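# Slide a held gear onto a shaft so it meshes

## Task

The left gripper starts out holding a gear a little above the top of a shaft. Lower the gear onto the shaft until it sits fully down, level and perpendicular to the shaft, with its teeth engaged with both neighbouring gears. Forcing or wedging the gear too hard counts as a failure.

## Robot and tools

Robot: two arms, left_arm and right_arm, each a six-joint arm with a parallel two-finger gripper and a wrist camera. The left gripper already grips the gear; the right arm is normally left alone.

Frames: every hand position, orientation and target is given in that arm's own base frame. The scene frame has its origin at table-top height between the two bases, +z up, +x out over the table, and left_arm on the +y side. The bases are nearly level, so each base frame is close to the scene frame, shifted about +0.296 m (left) or -0.299 m (right) in y. Motion offsets are taken along the current Hand target's own axes, not the base axes. Gripper axes: fingers point along +z and open and close along y. end_effector_position is the point between the pads, about 1 cm behind the fingertips. Printed positions can be a few cm off.

Cameras: cam_left_wrist and cam_right_wrist, both 896x504. Calibration lines give OpenCV intrinsics and world-to-camera transforms; a result with images reports updated wrist camera poses.

execute_actions(actions, cameras): actions is a list of actions; each action holds up to 15 rows, one per 1/30 s step, and a short action repeats its final row until step 15. Each row is one list of 14 numbers, each in [-1, 1], covering both arms: dx, dy, dz, rx, ry, rz, opening for left_arm, then the same seven for right_arm. The six pose numbers are offsets, not poses, measured from the Hand target as it stood when that action began; every row counts from that same start, so sending the same offset again moves further. Scale: 1.0 = 0.6 m for dx, dy, dz, and 1.0 = 180 degrees for the rotation vector rx, ry, rz. Opening is absolute: +1 fully open (0.094 m), -1 closed. To leave an arm alone send zeros for its six pose numbers and repeat its present opening; a 0 opening is itself a command (half open), which would release the gear. Images come back only if actions is empty or cameras names them.

move(target, speed, blend, opening_speed, grip_force, blocking, cameras): drives each gripper in a straight line. target is one 14-number row (same layout and scale as above) or a list of up to 15 such rows; every row is an offset from the Hand targets at the move's start, not from the previous row. speed is path speed in m/s, 0.002 to 2.9, default 0.25 (turns at twice that in rad/s), one value or one per target. blend, in m, rounds corners in a list; 0 stops at each point. opening_speed is the rate of opening change on the -1..+1 scale per second, at least 0.2. grip_force is newtons per finger pad, 10 to 50, one value or one per arm; it persists. blocking=false returns after about 0.5 s while the move continues. Paths stop at 10 s. The result adds a move: line giving the ending (done, off_target, moving, held, fault) and any limits (paced = pose clipped, held = steps withheld).

wait(seconds): 0 to 3600; lets time pass with no new commands, and returns early if a running move ends. stop(): brakes a running move. zoom_image(camera, region): region [x0, y0, x1, y1] in pixels of that camera's latest image, up to 504x504. read_manual(section) only returns licence texts. finished_scene(scene): ends the scene, scene 1 or 2; irreversible.

Result lines: end_effector_position (m) and end_effector_quat_wxyz per arm in its base frame; Hand target, the last commanded pose after clipping, from which the next offsets count; Tool commands; grip_measured, the measured opening on the command scale; Joint positions (last value is finger opening in m); Joint velocities (may read within noise, or be omitted); joint torques (offset, noisy; joints 1 to 3 wrap at ±28 N m); step readings of position for action calls; MOTOR HOT from 75 °C, an OVER-TEMPERATURE FAULT at 90 °C which folds that arm away for the rest of the scene.

Controller behaviour: orientation commands are clipped to 40 degrees from the measured orientation each step. Joint play, friction and weight leave the gripper short, low or tilted, especially far out; small commands may not move it or may go sideways. After each step check position and tilt and correct. A gripper that rests short of its Hand target needs the missing distance sent as a new offset. A blocked arm keeps pushing until commanded back past its gripper.

Suggested order: take an image, zoom to see gear bore and shaft tip, align the gear's axis and centre over the shaft, then lower slowly in small steps, watching for tooth alignment with the two neighbours; a small twist about the shaft axis can help teeth engage. Keep the grip closed until seated, then open and lift clear so the gear stays seated without the robot.

Avoid: pressing hard or jamming the gear (this fails the task), fast contacts, dropping the gear or letting anything fall off the table, hitting fixtures (bar, base spacers, back plate, rail) or the other arm, force on the wrist camera cables, paths near an arm's own base, and long stretched-out holds that heat motors.

Each tool is called after "Call:" as name([rows], argument=value, ...), one row to a line, values as JSON.

## Session

Call:
execute_actions(actions=[], cameras=["all"])

Scene clock: 0.00 s.
left_arm: end_effector_position=(+0.3043, -0.1716, +0.1192) grip_measured=-0.599 end_effector_quat_wxyz=(+0.049, +0.872, +0.486, +0.032) | right_arm: end_effector_position=(+0.3809, +0.0001, +0.4022) grip_measured=+1.000 end_effector_quat_wxyz=(+0.707, +0.000, +0.707, +0.000)
Joint positions: left_arm=[-0.516 1.755 1.485 -1.184 -0.005 1.61 0.019] | right_arm=[0 1.047 1.047 0 0 0 0.094]
Joint velocities: within noise
Joint torques (N m): no reading
Heat: left arm: 29 °C; right arm: 30 °C.
Hand target: left_arm +0.3041, -0.1718, +0.1247; +0.052, +0.872, +0.485, +0.034 | right_arm +0.3815, +0.0000, +0.4010; +0.704, +0.000, +0.710, +0.000
Tool commands: left_gripper/opening=-1.0 right_gripper/opening=+1.0

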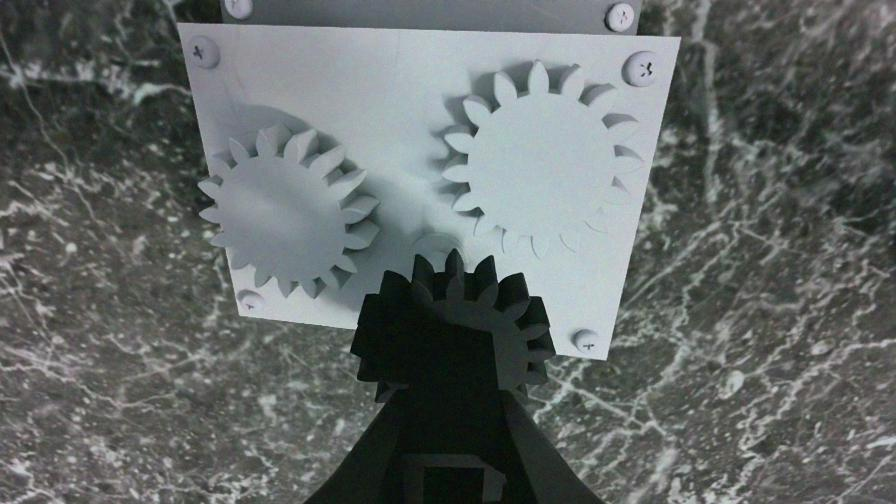

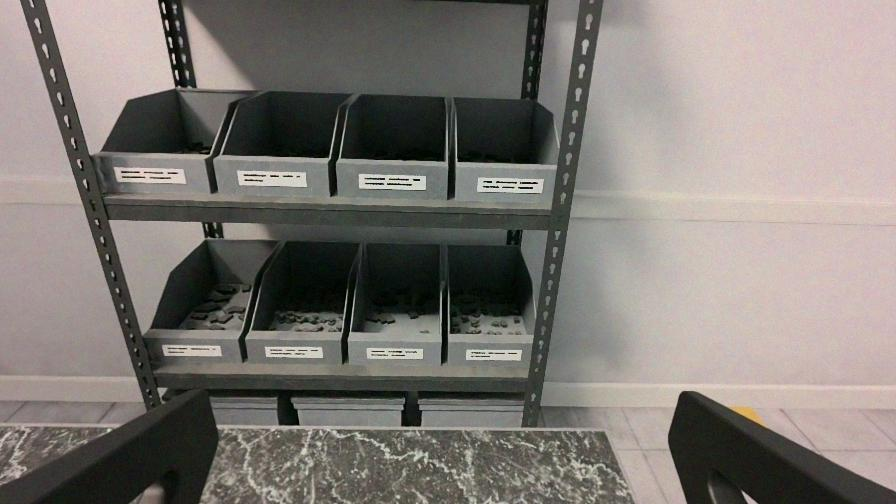

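Call:
zoom_image(camera="cam_left_wrist", region=[330, 200, 580, 420])

Call:
zoom_image(camera="cam_left_wrist", region=[180, 20, 680, 380])

Scaled by 2.016 from the camera's image (finer frame: 1280x720).

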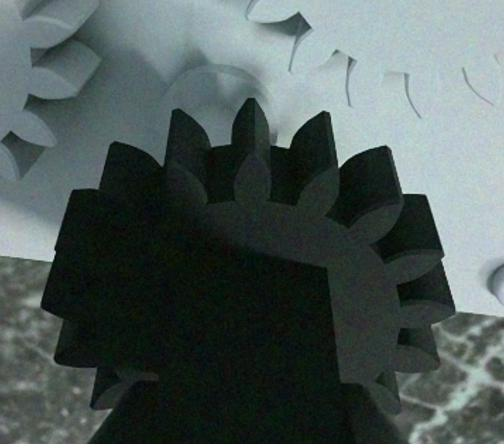

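Scaled by 1.008 from the camera's image (finer frame: 1280x720).

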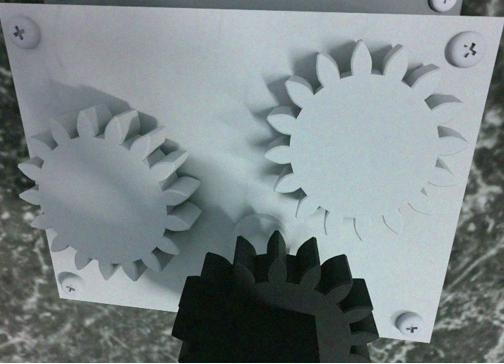

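Call:
move(target=[0,0,0,0,0,0,-1, 0.5217,0.46,-0.1175,-0.4976,-0.0567,0.0567,1], speed=0.35, cameras=["all"])

Scene clock: 85.97 s.
left_arm: end_effector_position=(+0.3043, -0.1716, +0.1192) grip_measured=-0.599 end_effector_quat_wxyz=(+0.049, +0.872, +0.486, +0.032) | right_arm: end_effector_position=(+0.3094, +0.2744, +0.0838) grip_measured=+1.000 end_effector_quat_wxyz=(+0.480, -0.476, +0.524, +0.518)
Joint positions: left_arm=[-0.516 1.755 1.485 -1.184 -0.005 1.61 0.019] | right_arm=[0.316 2.206 0.688 1.513 -1.244 0.081 0.094]
Joint torques (N m): left_arm=[-0.44 -9.05 6.65 0.31 0.11 -0.02] | right_arm=[0.17 -8.32 5.24 2.08 -0.19 -0.18]
Heat: left arm: 39 °C; right arm: 39 °C.
Hand target: left_arm +0.3041, -0.1718, +0.1247; +0.052, +0.872, +0.485, +0.034 | right_arm +0.3086, +0.2761, +0.0886; +0.552, -0.438, +0.442, +0.555
Off the commanded pose: left_arm 0.006 m, 0 deg | right_arm 0.005 m, 14 deg.
joint sent to its limit (right arm) — joint 4 (wrist pitch), upper limit. The joint targets are off in orientation, not in position.
move: off_target (right_arm)
cam_right_wrist: T_world_to_cam=[[0.99729, -0.01851, -0.07122, -0.2981], [-0.07232, -0.42574, -0.90195, 0.25152], [-0.01363, 0.90466, -0.42592, -0.11898]] pos_world=[0.31386, 0.2092, 0.15495]

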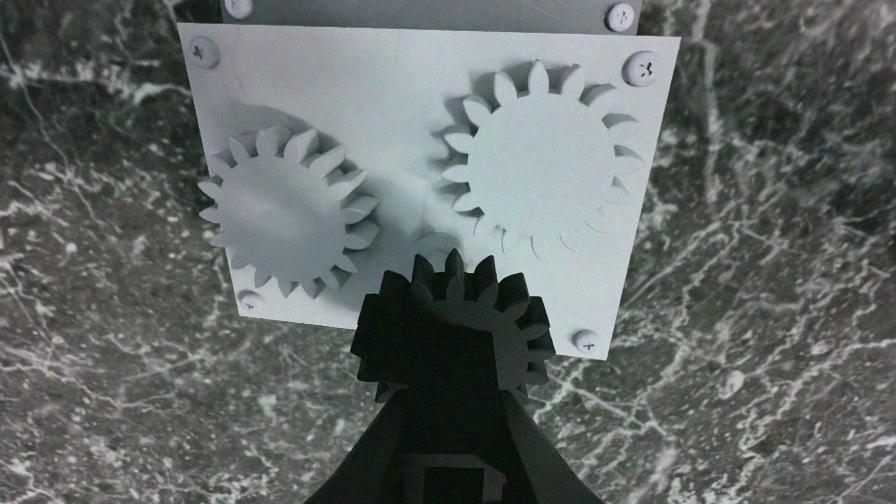

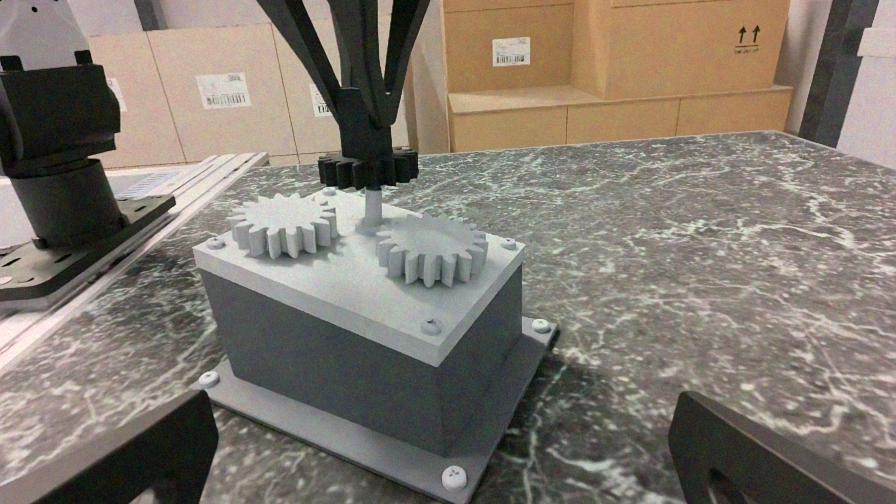

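Call:
zoom_image(camera="cam_right_wrist", region=[210, 60, 530, 340])

Call:
zoom_image(camera="cam_right_wrist", region=[300, 80, 440, 240])

Scaled by 1.575 from the camera's image (finer frame: 1280x720).

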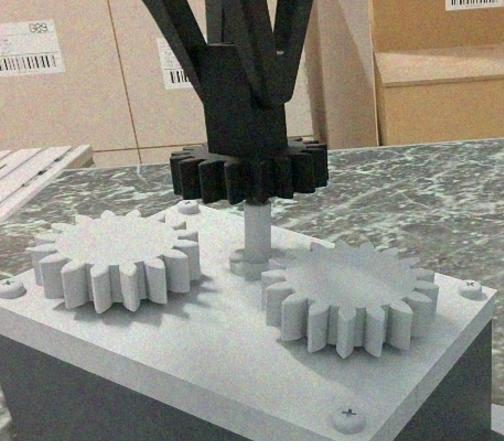

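Scaled by 3.150 from the camera's image (finer frame: 1280x720).

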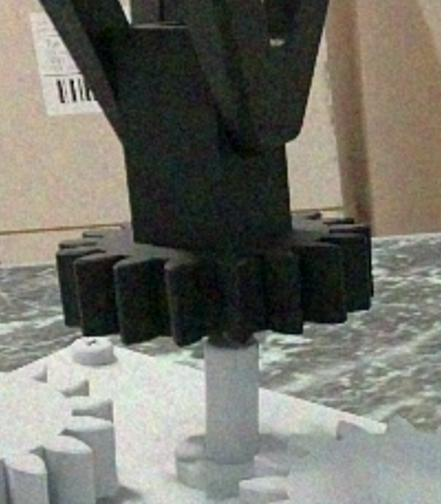

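Call:
zoom_image(camera="cam_right_wrist", region=[345, 170, 405, 245])

Call:
zoom_image(camera="cam_right_wrist", region=[180, 220, 580, 504])

Scaled by 6.720 from the camera's image (finer frame: 1280x720).

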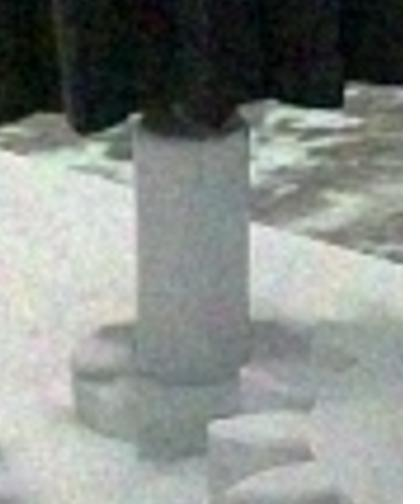

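Scaled by 1.260 from the camera's image (finer frame: 1280x720).

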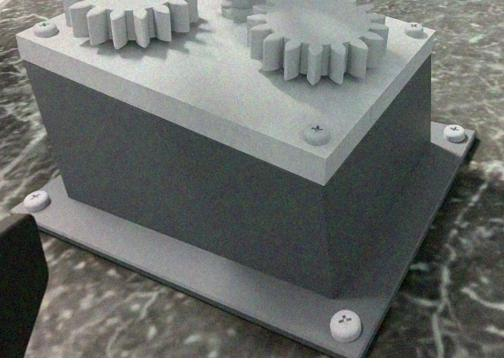

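Call:
zoom_image(camera="cam_right_wrist", region=[215, 175, 355, 275])

Call:
zoom_image(camera="cam_right_wrist", region=[365, 195, 505, 295])

Scaled by 3.600 from the camera's image (finer frame: 1280x720).

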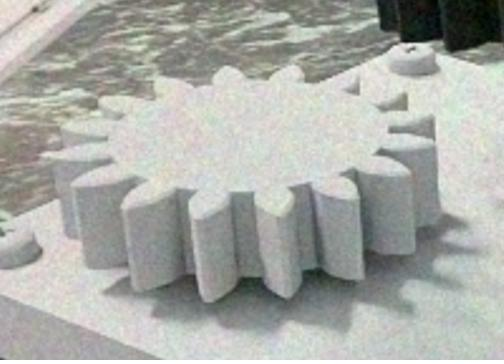

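Scaled by 3.600 from the camera's image (finer frame: 1280x720).

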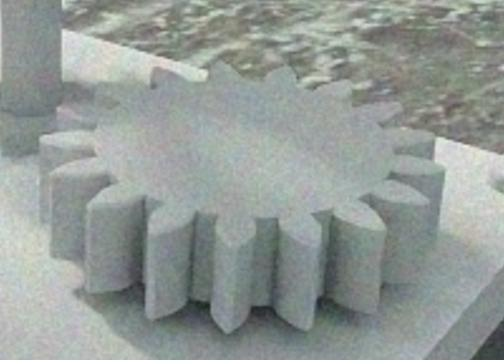

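Call:
zoom_image(camera="cam_left_wrist", region=[190, 110, 390, 310])

Call:
zoom_image(camera="cam_left_wrist", region=[430, 50, 650, 270])

Call:
zoom_image(camera="cam_left_wrist", region=[390, 210, 490, 310])

Scaled by 2.520 from the camera's image (finer frame: 1280x720).

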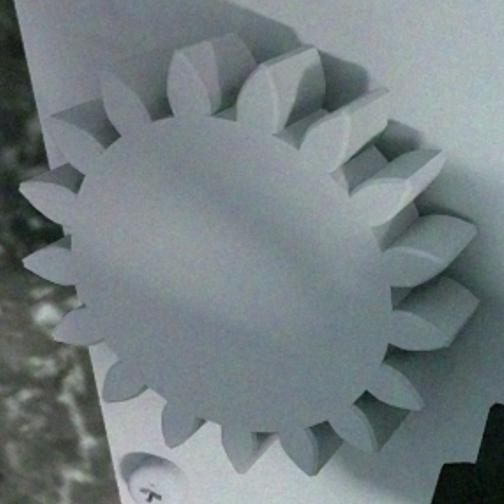

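Scaled by 2.291 from the camera's image (finer frame: 1280x720).

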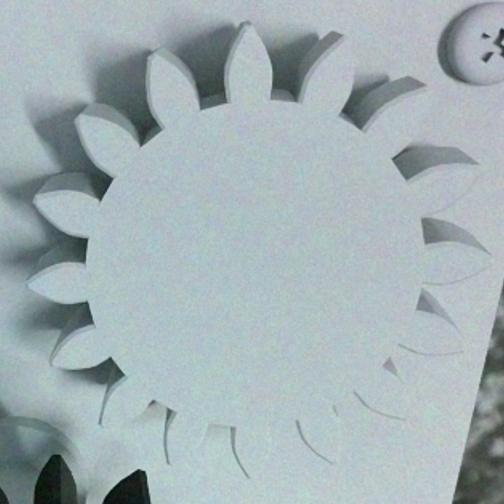

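Scaled by 5.040 from the camera's image (finer frame: 1280x720).

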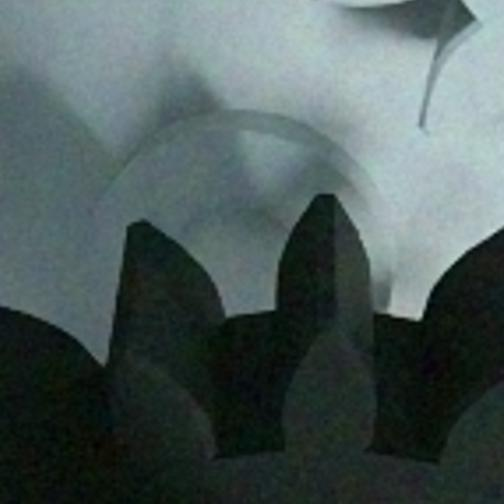

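Call:
zoom_image(camera="cam_left_wrist", region=[250, 110, 390, 230])

Call:
zoom_image(camera="cam_left_wrist", region=[430, 50, 550, 170])

Scaled by 3.600 from the camera's image (finer frame: 1280x720).

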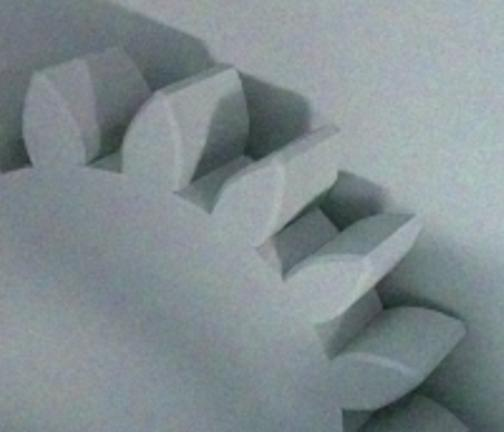

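Scaled by 4.200 from the camera's image (finer frame: 1280x720).

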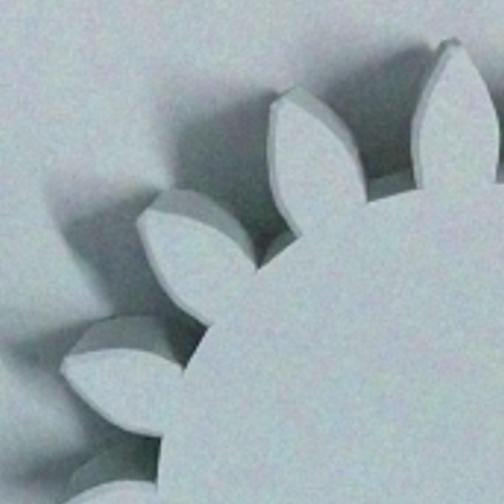

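Call:
zoom_image(camera="cam_left_wrist", region=[395, 240, 505, 320])

Call:
zoom_image(camera="cam_left_wrist", region=[470, 250, 570, 420])

Call:
zoom_image(camera="cam_left_wrist", region=[340, 270, 440, 420])

Scaled by 4.582 from the camera's image (finer frame: 1280x720).

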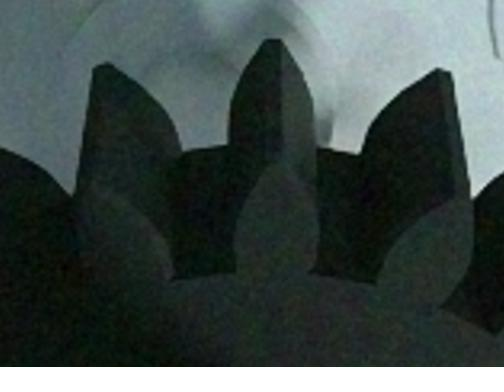

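Scaled by 2.965 from the camera's image (finer frame: 1280x720).

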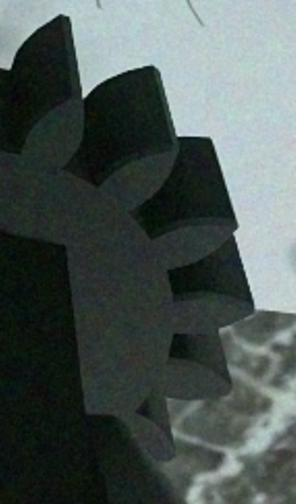

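Scaled by 3.360 from the camera's image (finer frame: 1280x720).

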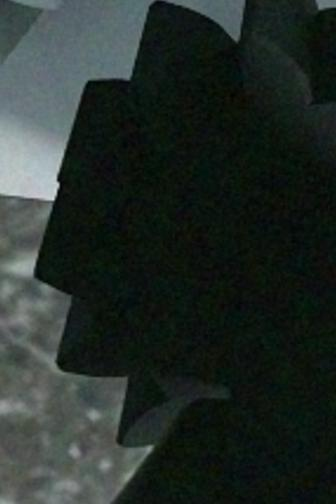

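Call:
move(target=[0,0.0115,-0.0158,0.0511,0,0,-1, 0,0,0,0,0,0,1], speed=0.06, cameras=["all"])

Scene clock: 367.47 s.
left_arm: end_effector_position=(+0.3078, -0.1736, +0.1332) grip_measured=-0.599 end_effector_quat_wxyz=(-0.011, +0.874, +0.486, -0.004) | right_arm: end_effector_position=(+0.3093, +0.2744, +0.0838) grip_measured=+1.000 end_effector_quat_wxyz=(+0.480, -0.476, +0.524, +0.518)
Joint positions: left_arm=[-0.516 1.909 1.743 -1.428 -0.005 1.61 0.019] | right_arm=[0.316 2.206 0.688 1.513 -1.245 0.081 0.094]
Joint torques (N m): left_arm=[-0.9 -7.43 8.12 -0.05 0.03 -0.08] | right_arm=[0.17 -8.31 5.27 2.07 -0.19 -0.19]
Heat: left arm: 42 °C; right arm: 44 °C.
Hand target: left_arm +0.3088, -0.1749, +0.1350; -0.018, +0.874, +0.486, -0.005 | right_arm +0.3086, +0.2761, +0.0886; +0.552, -0.438, +0.442, +0.555
Off the commanded pose: left_arm 0.002 m, 1 deg | right_arm 0.005 m, 14 deg.
joint sent to its limit (right arm) — joint 4 (wrist pitch), upper limit. The joint targets are off in orientation, not in position.
move: done
cam_left_wrist: T_world_to_cam=[[-0.86008, 0.51001, 0.01236, 0.35227], [0.46636, 0.77619, 0.42431, -0.027], [0.20681, 0.3707, -0.90543, 0.21637]] pos_world=[0.27082, -0.23891, 0.20301]
cam_right_wrist: T_world_to_cam=[[0.99733, -0.01767, -0.07085, -0.29825], [-0.07162, -0.42579, -0.90198, 0.25131], [-0.01423, 0.90465, -0.42592, -0.1188]] pos_world=[0.31376, 0.2092, 0.15495]

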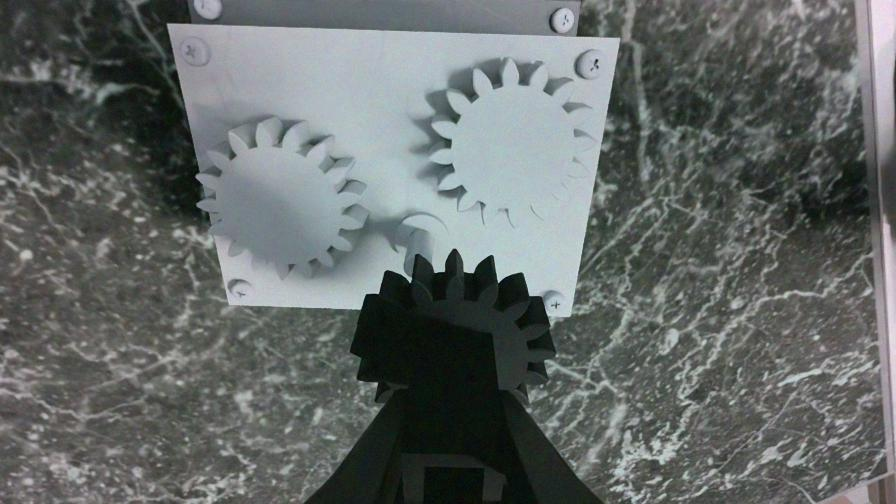

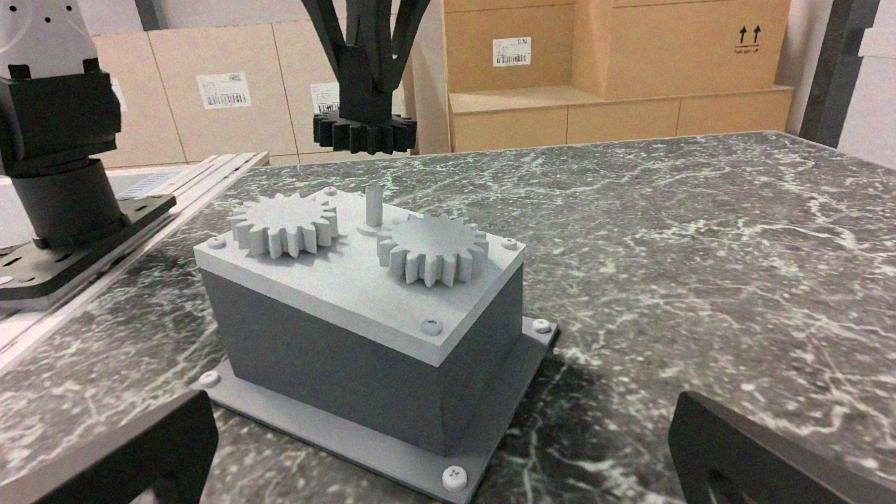

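Call:
zoom_image(camera="cam_right_wrist", region=[300, 80, 450, 250])

Call:
zoom_image(camera="cam_left_wrist", region=[340, 190, 580, 420])

Call:
zoom_image(camera="cam_left_wrist", region=[385, 195, 465, 285])

Scaled by 2.965 from the camera's image (finer frame: 1280x720).

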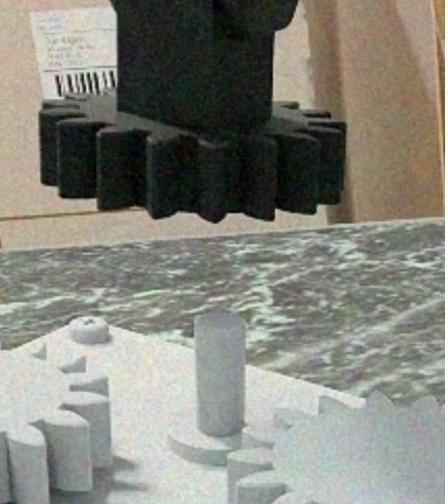

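Scaled by 2.100 from the camera's image (finer frame: 1280x720).

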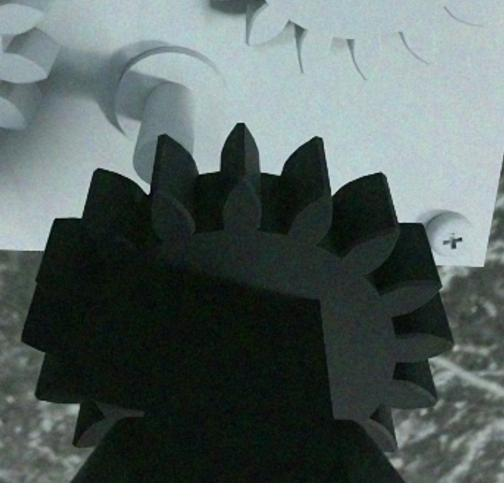

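Scaled by 5.600 from the camera's image (finer frame: 1280x720).

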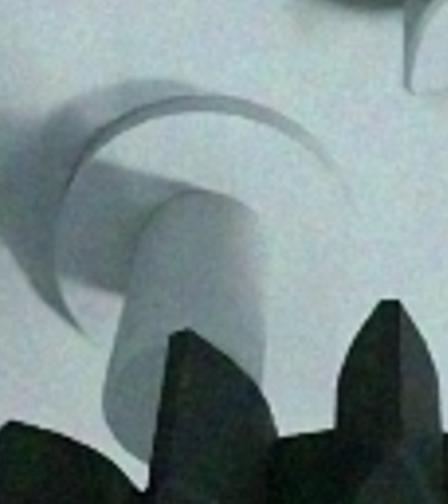

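Call:
zoom_image(camera="cam_right_wrist", region=[305, 95, 425, 165])

Call:
zoom_image(camera="cam_left_wrist", region=[345, 240, 565, 420])

Scaled by 4.200 from the camera's image (finer frame: 1280x720).

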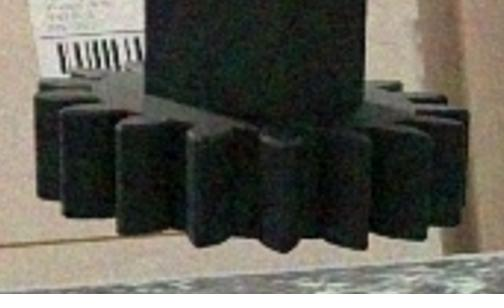

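Scaled by 2.291 from the camera's image (finer frame: 1280x720).

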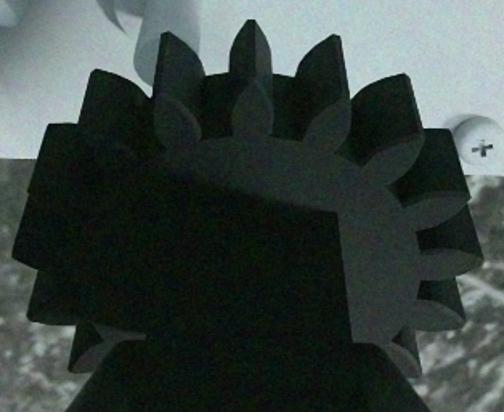

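Call:
zoom_image(camera="cam_left_wrist", region=[390, 205, 450, 290])

Call:
zoom_image(camera="cam_right_wrist", region=[345, 175, 405, 245])

Scaled by 5.929 from the camera's image (finer frame: 1280x720).

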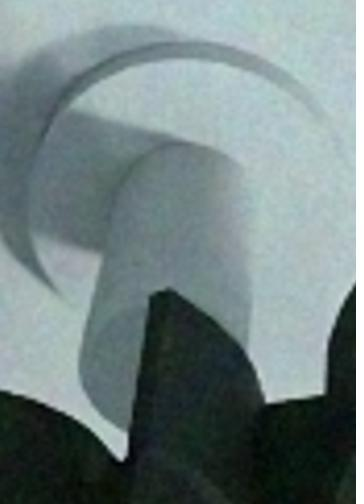

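Scaled by 7.200 from the camera's image (finer frame: 1280x720).

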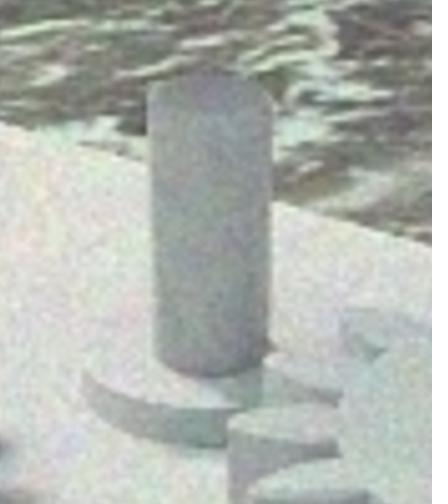

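Call:
move(target=[-0.0127,0.0167,0,0,0.0139,0,-1, 0,0,0,0,0,0,1], speed=0.06, cameras=["all"])

Call:
zoom_image(camera="cam_right_wrist", region=[305, 85, 435, 245])

Call:
zoom_image(camera="cam_left_wrist", region=[345, 180, 565, 420])

Scene clock: 584.27 s.
left_arm: end_effector_position=(+0.3121, -0.1857, +0.1329) grip_measured=-0.599 end_effector_quat_wxyz=(-0.021, +0.875, +0.484, +0.013) | right_arm: end_effector_position=(+0.3093, +0.2744, +0.0838) grip_measured=+1.000 end_effector_quat_wxyz=(+0.480, -0.476, +0.524, +0.518)
Joint positions: left_arm=[-0.557 1.95 1.797 -1.442 -0.043 1.574 0.019] | right_arm=[0.316 2.206 0.688 1.513 -1.245 0.081 0.094]
Joint torques (N m): left_arm=[-0.69 -7.82 8.12 -0.03 -0.07 -0.13] | right_arm=[0.16 -8.31 5.26 2.08 -0.19 -0.19]
Heat: left arm: 47 °C; right arm: 46 °C.
Hand target: left_arm +0.3133, -0.1865, +0.1345; -0.029, +0.873, +0.486, +0.014 | right_arm +0.3086, +0.2761, +0.0886; +0.552, -0.438, +0.442, +0.555
Off the commanded pose: left_arm 0.002 m, 1 deg | right_arm 0.005 m, 14 deg.
joint sent to its limit (right arm) — joint 4 (wrist pitch), upper limit. The joint targets are off in orientation, not in position.
move: done
cam_left_wrist: T_world_to_cam=[[-0.85714, 0.51495, 0.01186, 0.36221], [0.46211, 0.7586, 0.45933, -0.02601], [0.22753, 0.39919, -0.88819, 0.21624]] pos_world=[0.27328, -0.25311, 0.19972]
cam_right_wrist: T_world_to_cam=[[0.99733, -0.01767, -0.07085, -0.29825], [-0.07162, -0.42579, -0.90198, 0.25131], [-0.01423, 0.90465, -0.42592, -0.1188]] pos_world=[0.31376, 0.2092, 0.15495]

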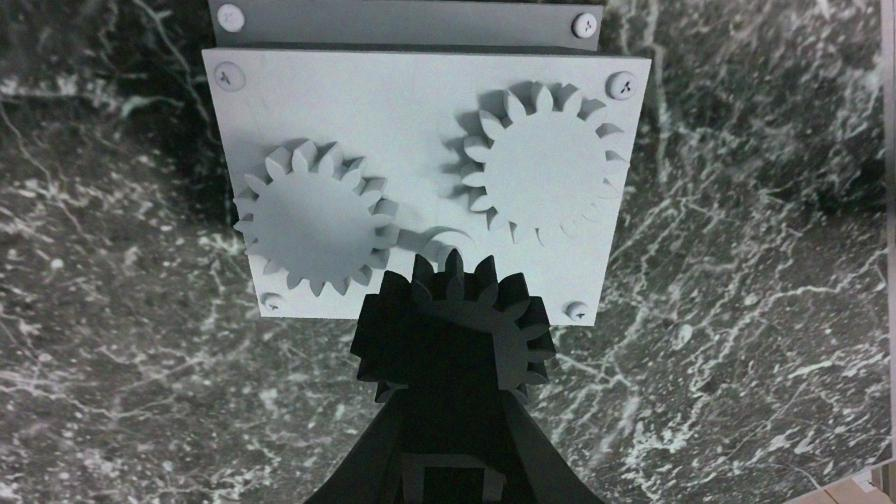

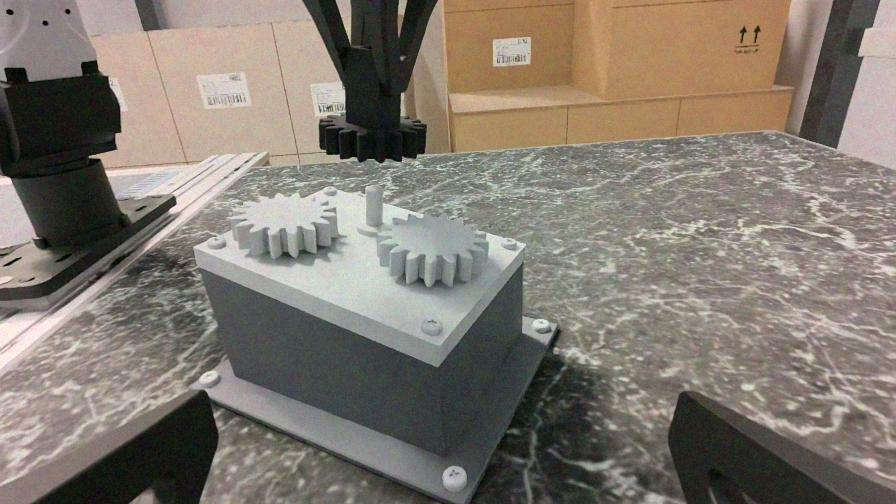

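Scaled by 3.150 from the camera's image (finer frame: 1280x720).

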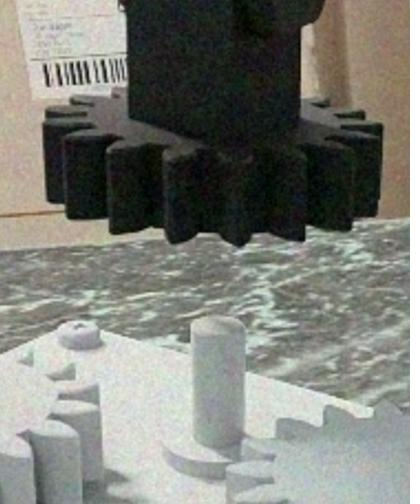

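Scaled by 2.100 from the camera's image (finer frame: 1280x720).

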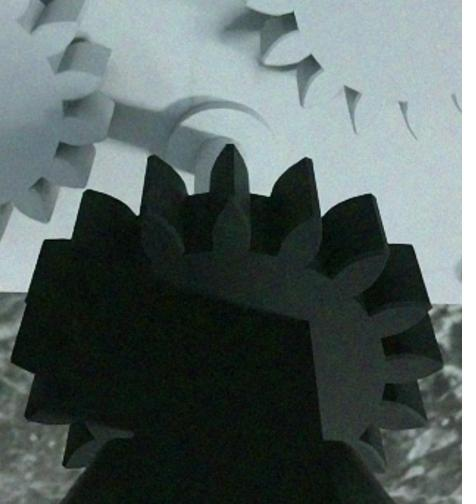

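Call:
zoom_image(camera="cam_right_wrist", region=[312, 100, 432, 170])

Call:
zoom_image(camera="cam_right_wrist", region=[222, 185, 342, 265])

Call:
zoom_image(camera="cam_right_wrist", region=[370, 205, 495, 295])

Scaled by 4.200 from the camera's image (finer frame: 1280x720).

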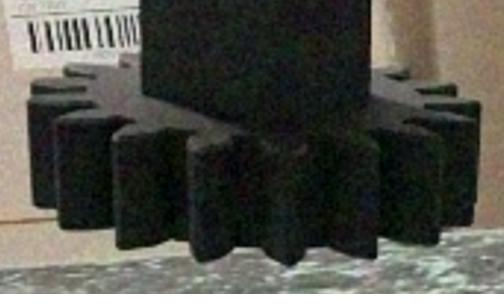

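Scaled by 4.200 from the camera's image (finer frame: 1280x720).

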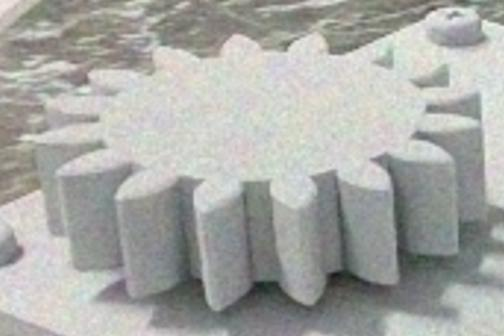

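Scaled by 4.032 from the camera's image (finer frame: 1280x720).

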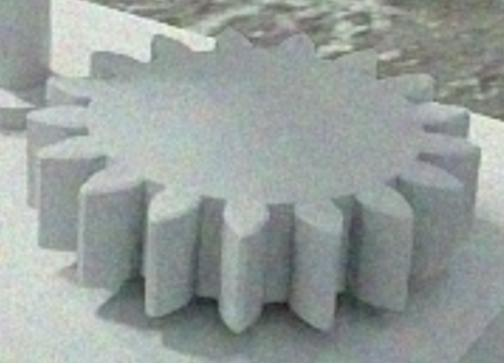

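Call:
move(target=[-0.0034,0.0024,0,0.01,0.0211,0,-1, 0,0,0,0,0,0,1], speed=0.06, cameras=["all"])

Call:
zoom_image(camera="cam_right_wrist", region=[312, 100, 432, 240])

Call:
zoom_image(camera="cam_left_wrist", region=[345, 200, 565, 420])

Scene clock: 632.37 s.
left_arm: end_effector_position=(+0.3127, -0.1878, +0.1329) grip_measured=-0.599 end_effector_quat_wxyz=(-0.050, +0.873, +0.484, +0.034) | right_arm: end_effector_position=(+0.3093, +0.2744, +0.0838) grip_measured=+1.000 end_effector_quat_wxyz=(+0.480, -0.476, +0.524, +0.518)
Joint positions: left_arm=[-0.592 1.992 1.851 -1.489 -0.106 1.535 0.019] | right_arm=[0.316 2.206 0.688 1.513 -1.245 0.081 0.094]
Joint torques (N m): left_arm=[-0.88 -8.08 8.09 -0.07 -0.05 -0.15] | right_arm=[0.17 -8.32 5.26 2.07 -0.19 -0.19]
Heat: left arm: 46 °C; right arm: 47 °C.
Hand target: left_arm +0.3134, -0.1891, +0.1343; -0.058, +0.872, +0.485, +0.035 | right_arm +0.3086, +0.2761, +0.0886; +0.552, -0.438, +0.442, +0.555
Off the commanded pose: left_arm 0.002 m, 1 deg | right_arm 0.005 m, 14 deg.
joint sent to its limit (right arm) — joint 4 (wrist pitch), upper limit. The joint targets are off in orientation, not in position.
move: done
cam_left_wrist: T_world_to_cam=[[-0.85811, 0.51177, 0.04176, 0.35955], [0.45692, 0.72395, 0.51684, -0.03723], [0.23427, 0.46258, -0.85507, 0.22243]] pos_world=[0.27344, -0.25995, 0.19442]
cam_right_wrist: T_world_to_cam=[[0.99733, -0.01767, -0.07085, -0.29825], [-0.07162, -0.42579, -0.90198, 0.25131], [-0.01423, 0.90465, -0.42592, -0.1188]] pos_world=[0.31376, 0.2092, 0.15495]

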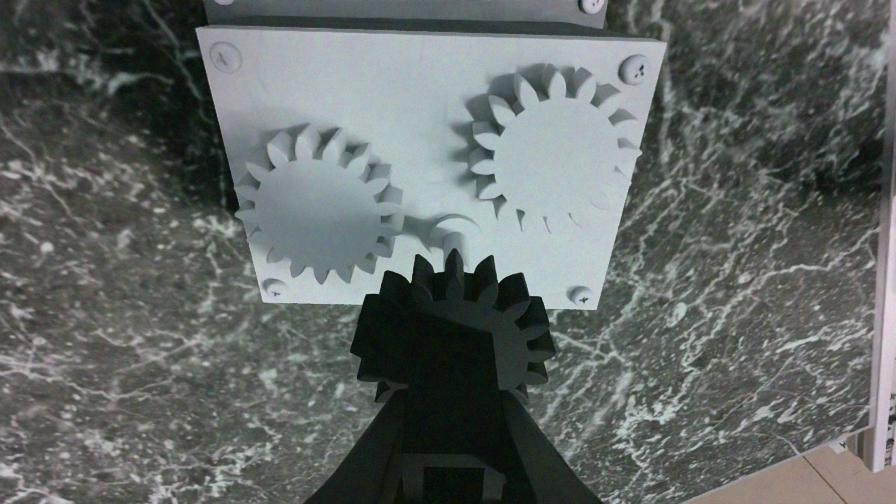

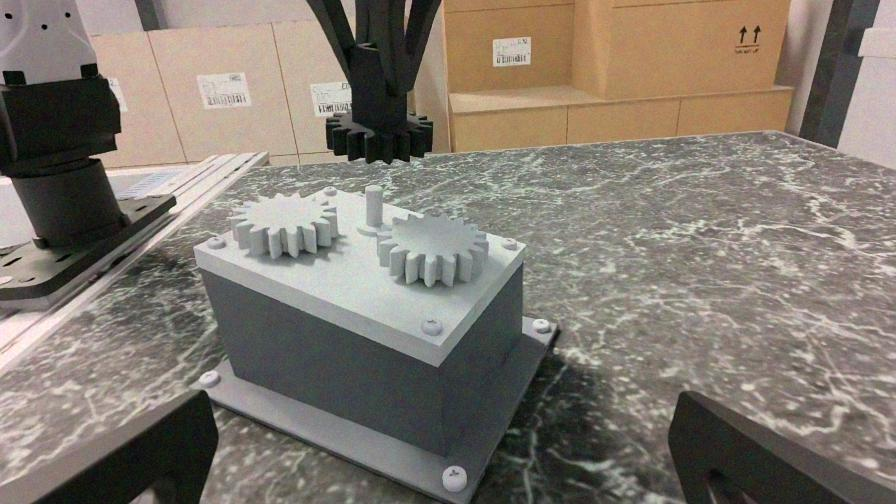

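Scaled by 3.600 from the camera's image (finer frame: 1280x720).

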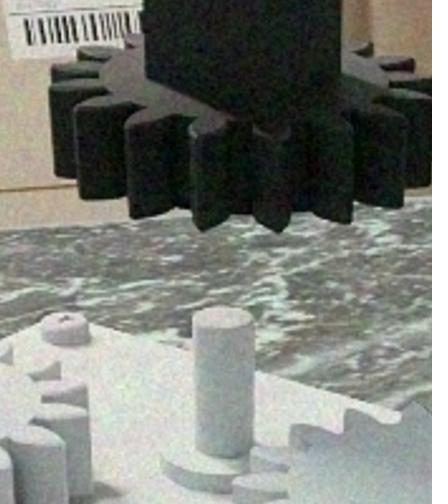

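Scaled by 2.291 from the camera's image (finer frame: 1280x720).

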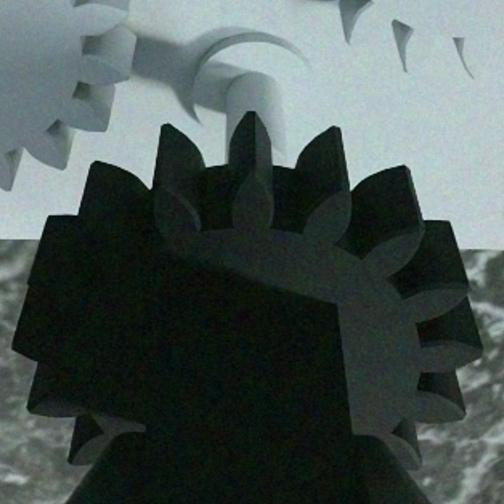

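Call:
zoom_image(camera="cam_left_wrist", region=[230, 115, 410, 290])

Call:
zoom_image(camera="cam_left_wrist", region=[460, 55, 650, 240])

Scaled by 2.800 from the camera's image (finer frame: 1280x720).

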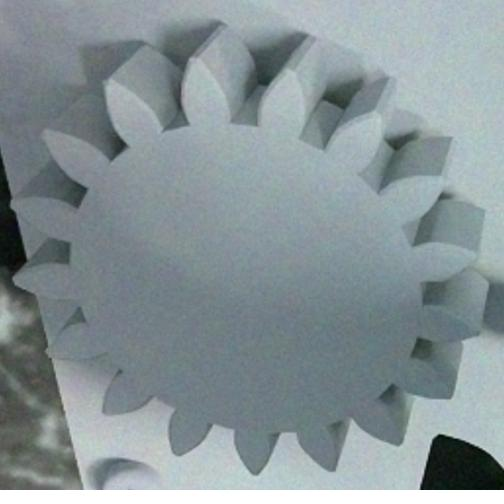

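Scaled by 2.653 from the camera's image (finer frame: 1280x720).

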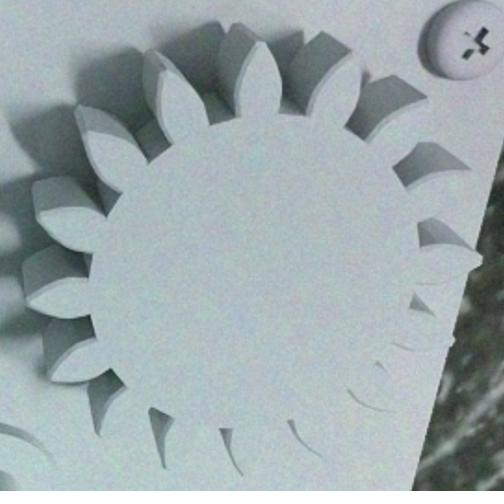

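Call:
move(target=[-0.0048,-0.0031,0.0165,0,0,0,-1, 0,0,0,0,0,0,1], speed=0.05, cameras=["all"])

Call:
zoom_image(camera="cam_right_wrist", region=[312, 120, 440, 250])

Call:
zoom_image(camera="cam_left_wrist", region=[345, 200, 565, 420])

Scene clock: 787.73 s.
left_arm: end_effector_position=(+0.3136, -0.1901, +0.1288) grip_measured=-0.599 end_effector_quat_wxyz=(-0.048, +0.873, +0.484, +0.036) | right_arm: end_effector_position=(+0.3093, +0.2744, +0.0838) grip_measured=+1.000 end_effector_quat_wxyz=(+0.480, -0.476, +0.524, +0.518)
Joint positions: left_arm=[-0.596 1.992 1.835 -1.467 -0.107 1.53 0.019] | right_arm=[0.316 2.206 0.688 1.513 -1.245 0.081 0.094]
Joint torques (N m): left_arm=[-1.05 -9.35 4.48 0.11 -0.06 -0.12] | right_arm=[0.18 -8.31 5.27 2.07 -0.19 -0.19]
Heat: left arm: 43 °C; right arm: 47 °C.
Hand target: left_arm +0.3104, -0.1891, +0.1243; -0.059, +0.872, +0.485, +0.035 | right_arm +0.3086, +0.2761, +0.0886; +0.552, -0.438, +0.442, +0.555
Off the commanded pose: left_arm 0.006 m, 1 deg | right_arm 0.005 m, 14 deg.
joint sent to its limit (right arm) — joint 4 (wrist pitch), upper limit. The joint targets are off in orientation, not in position.
move: done
cam_left_wrist: T_world_to_cam=[[-0.85869, 0.51132, 0.03472, 0.3628], [0.45315, 0.72587, 0.51747, -0.03237], [0.23939, 0.46008, -0.855, 0.21762]] pos_world=[0.2741, -0.26213, 0.19022]
cam_right_wrist: T_world_to_cam=[[0.99733, -0.01767, -0.07085, -0.29825], [-0.07162, -0.42579, -0.90198, 0.25131], [-0.01423, 0.90465, -0.42592, -0.1188]] pos_world=[0.31376, 0.2092, 0.15495]

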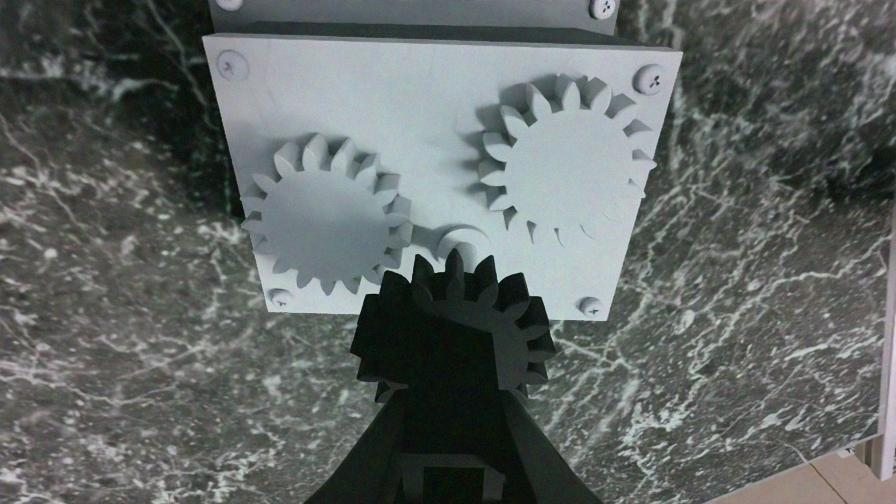

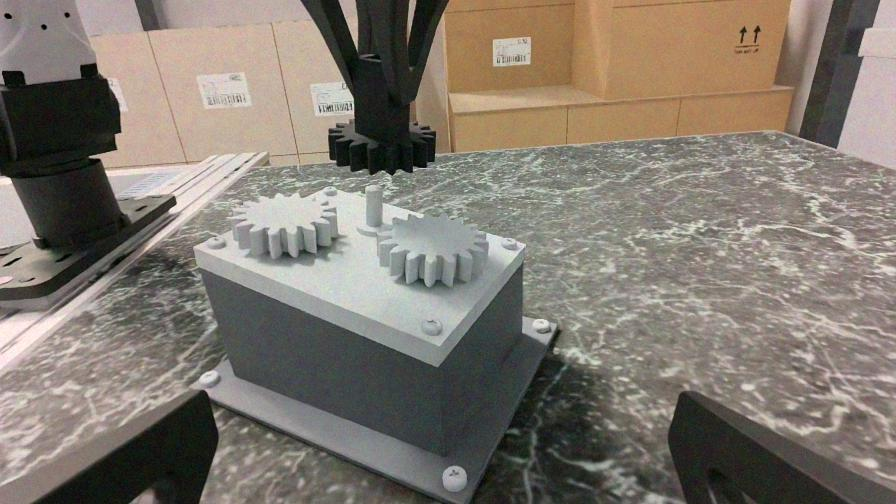

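Scaled by 3.877 from the camera's image (finer frame: 1280x720).

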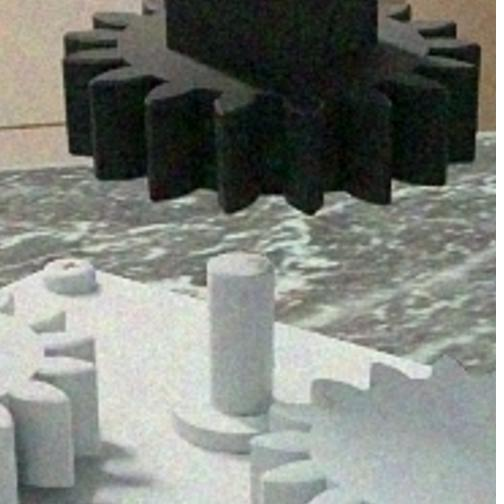

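Scaled by 2.291 from the camera's image (finer frame: 1280x720).

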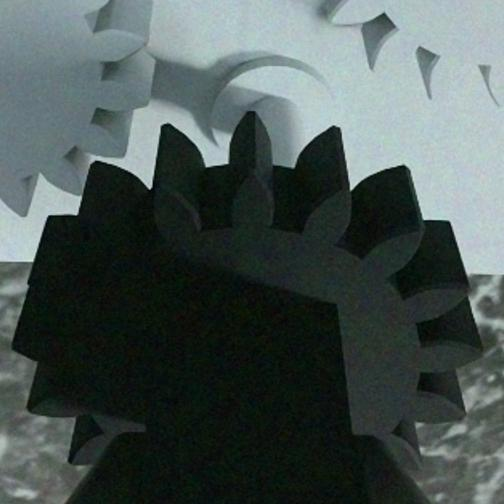

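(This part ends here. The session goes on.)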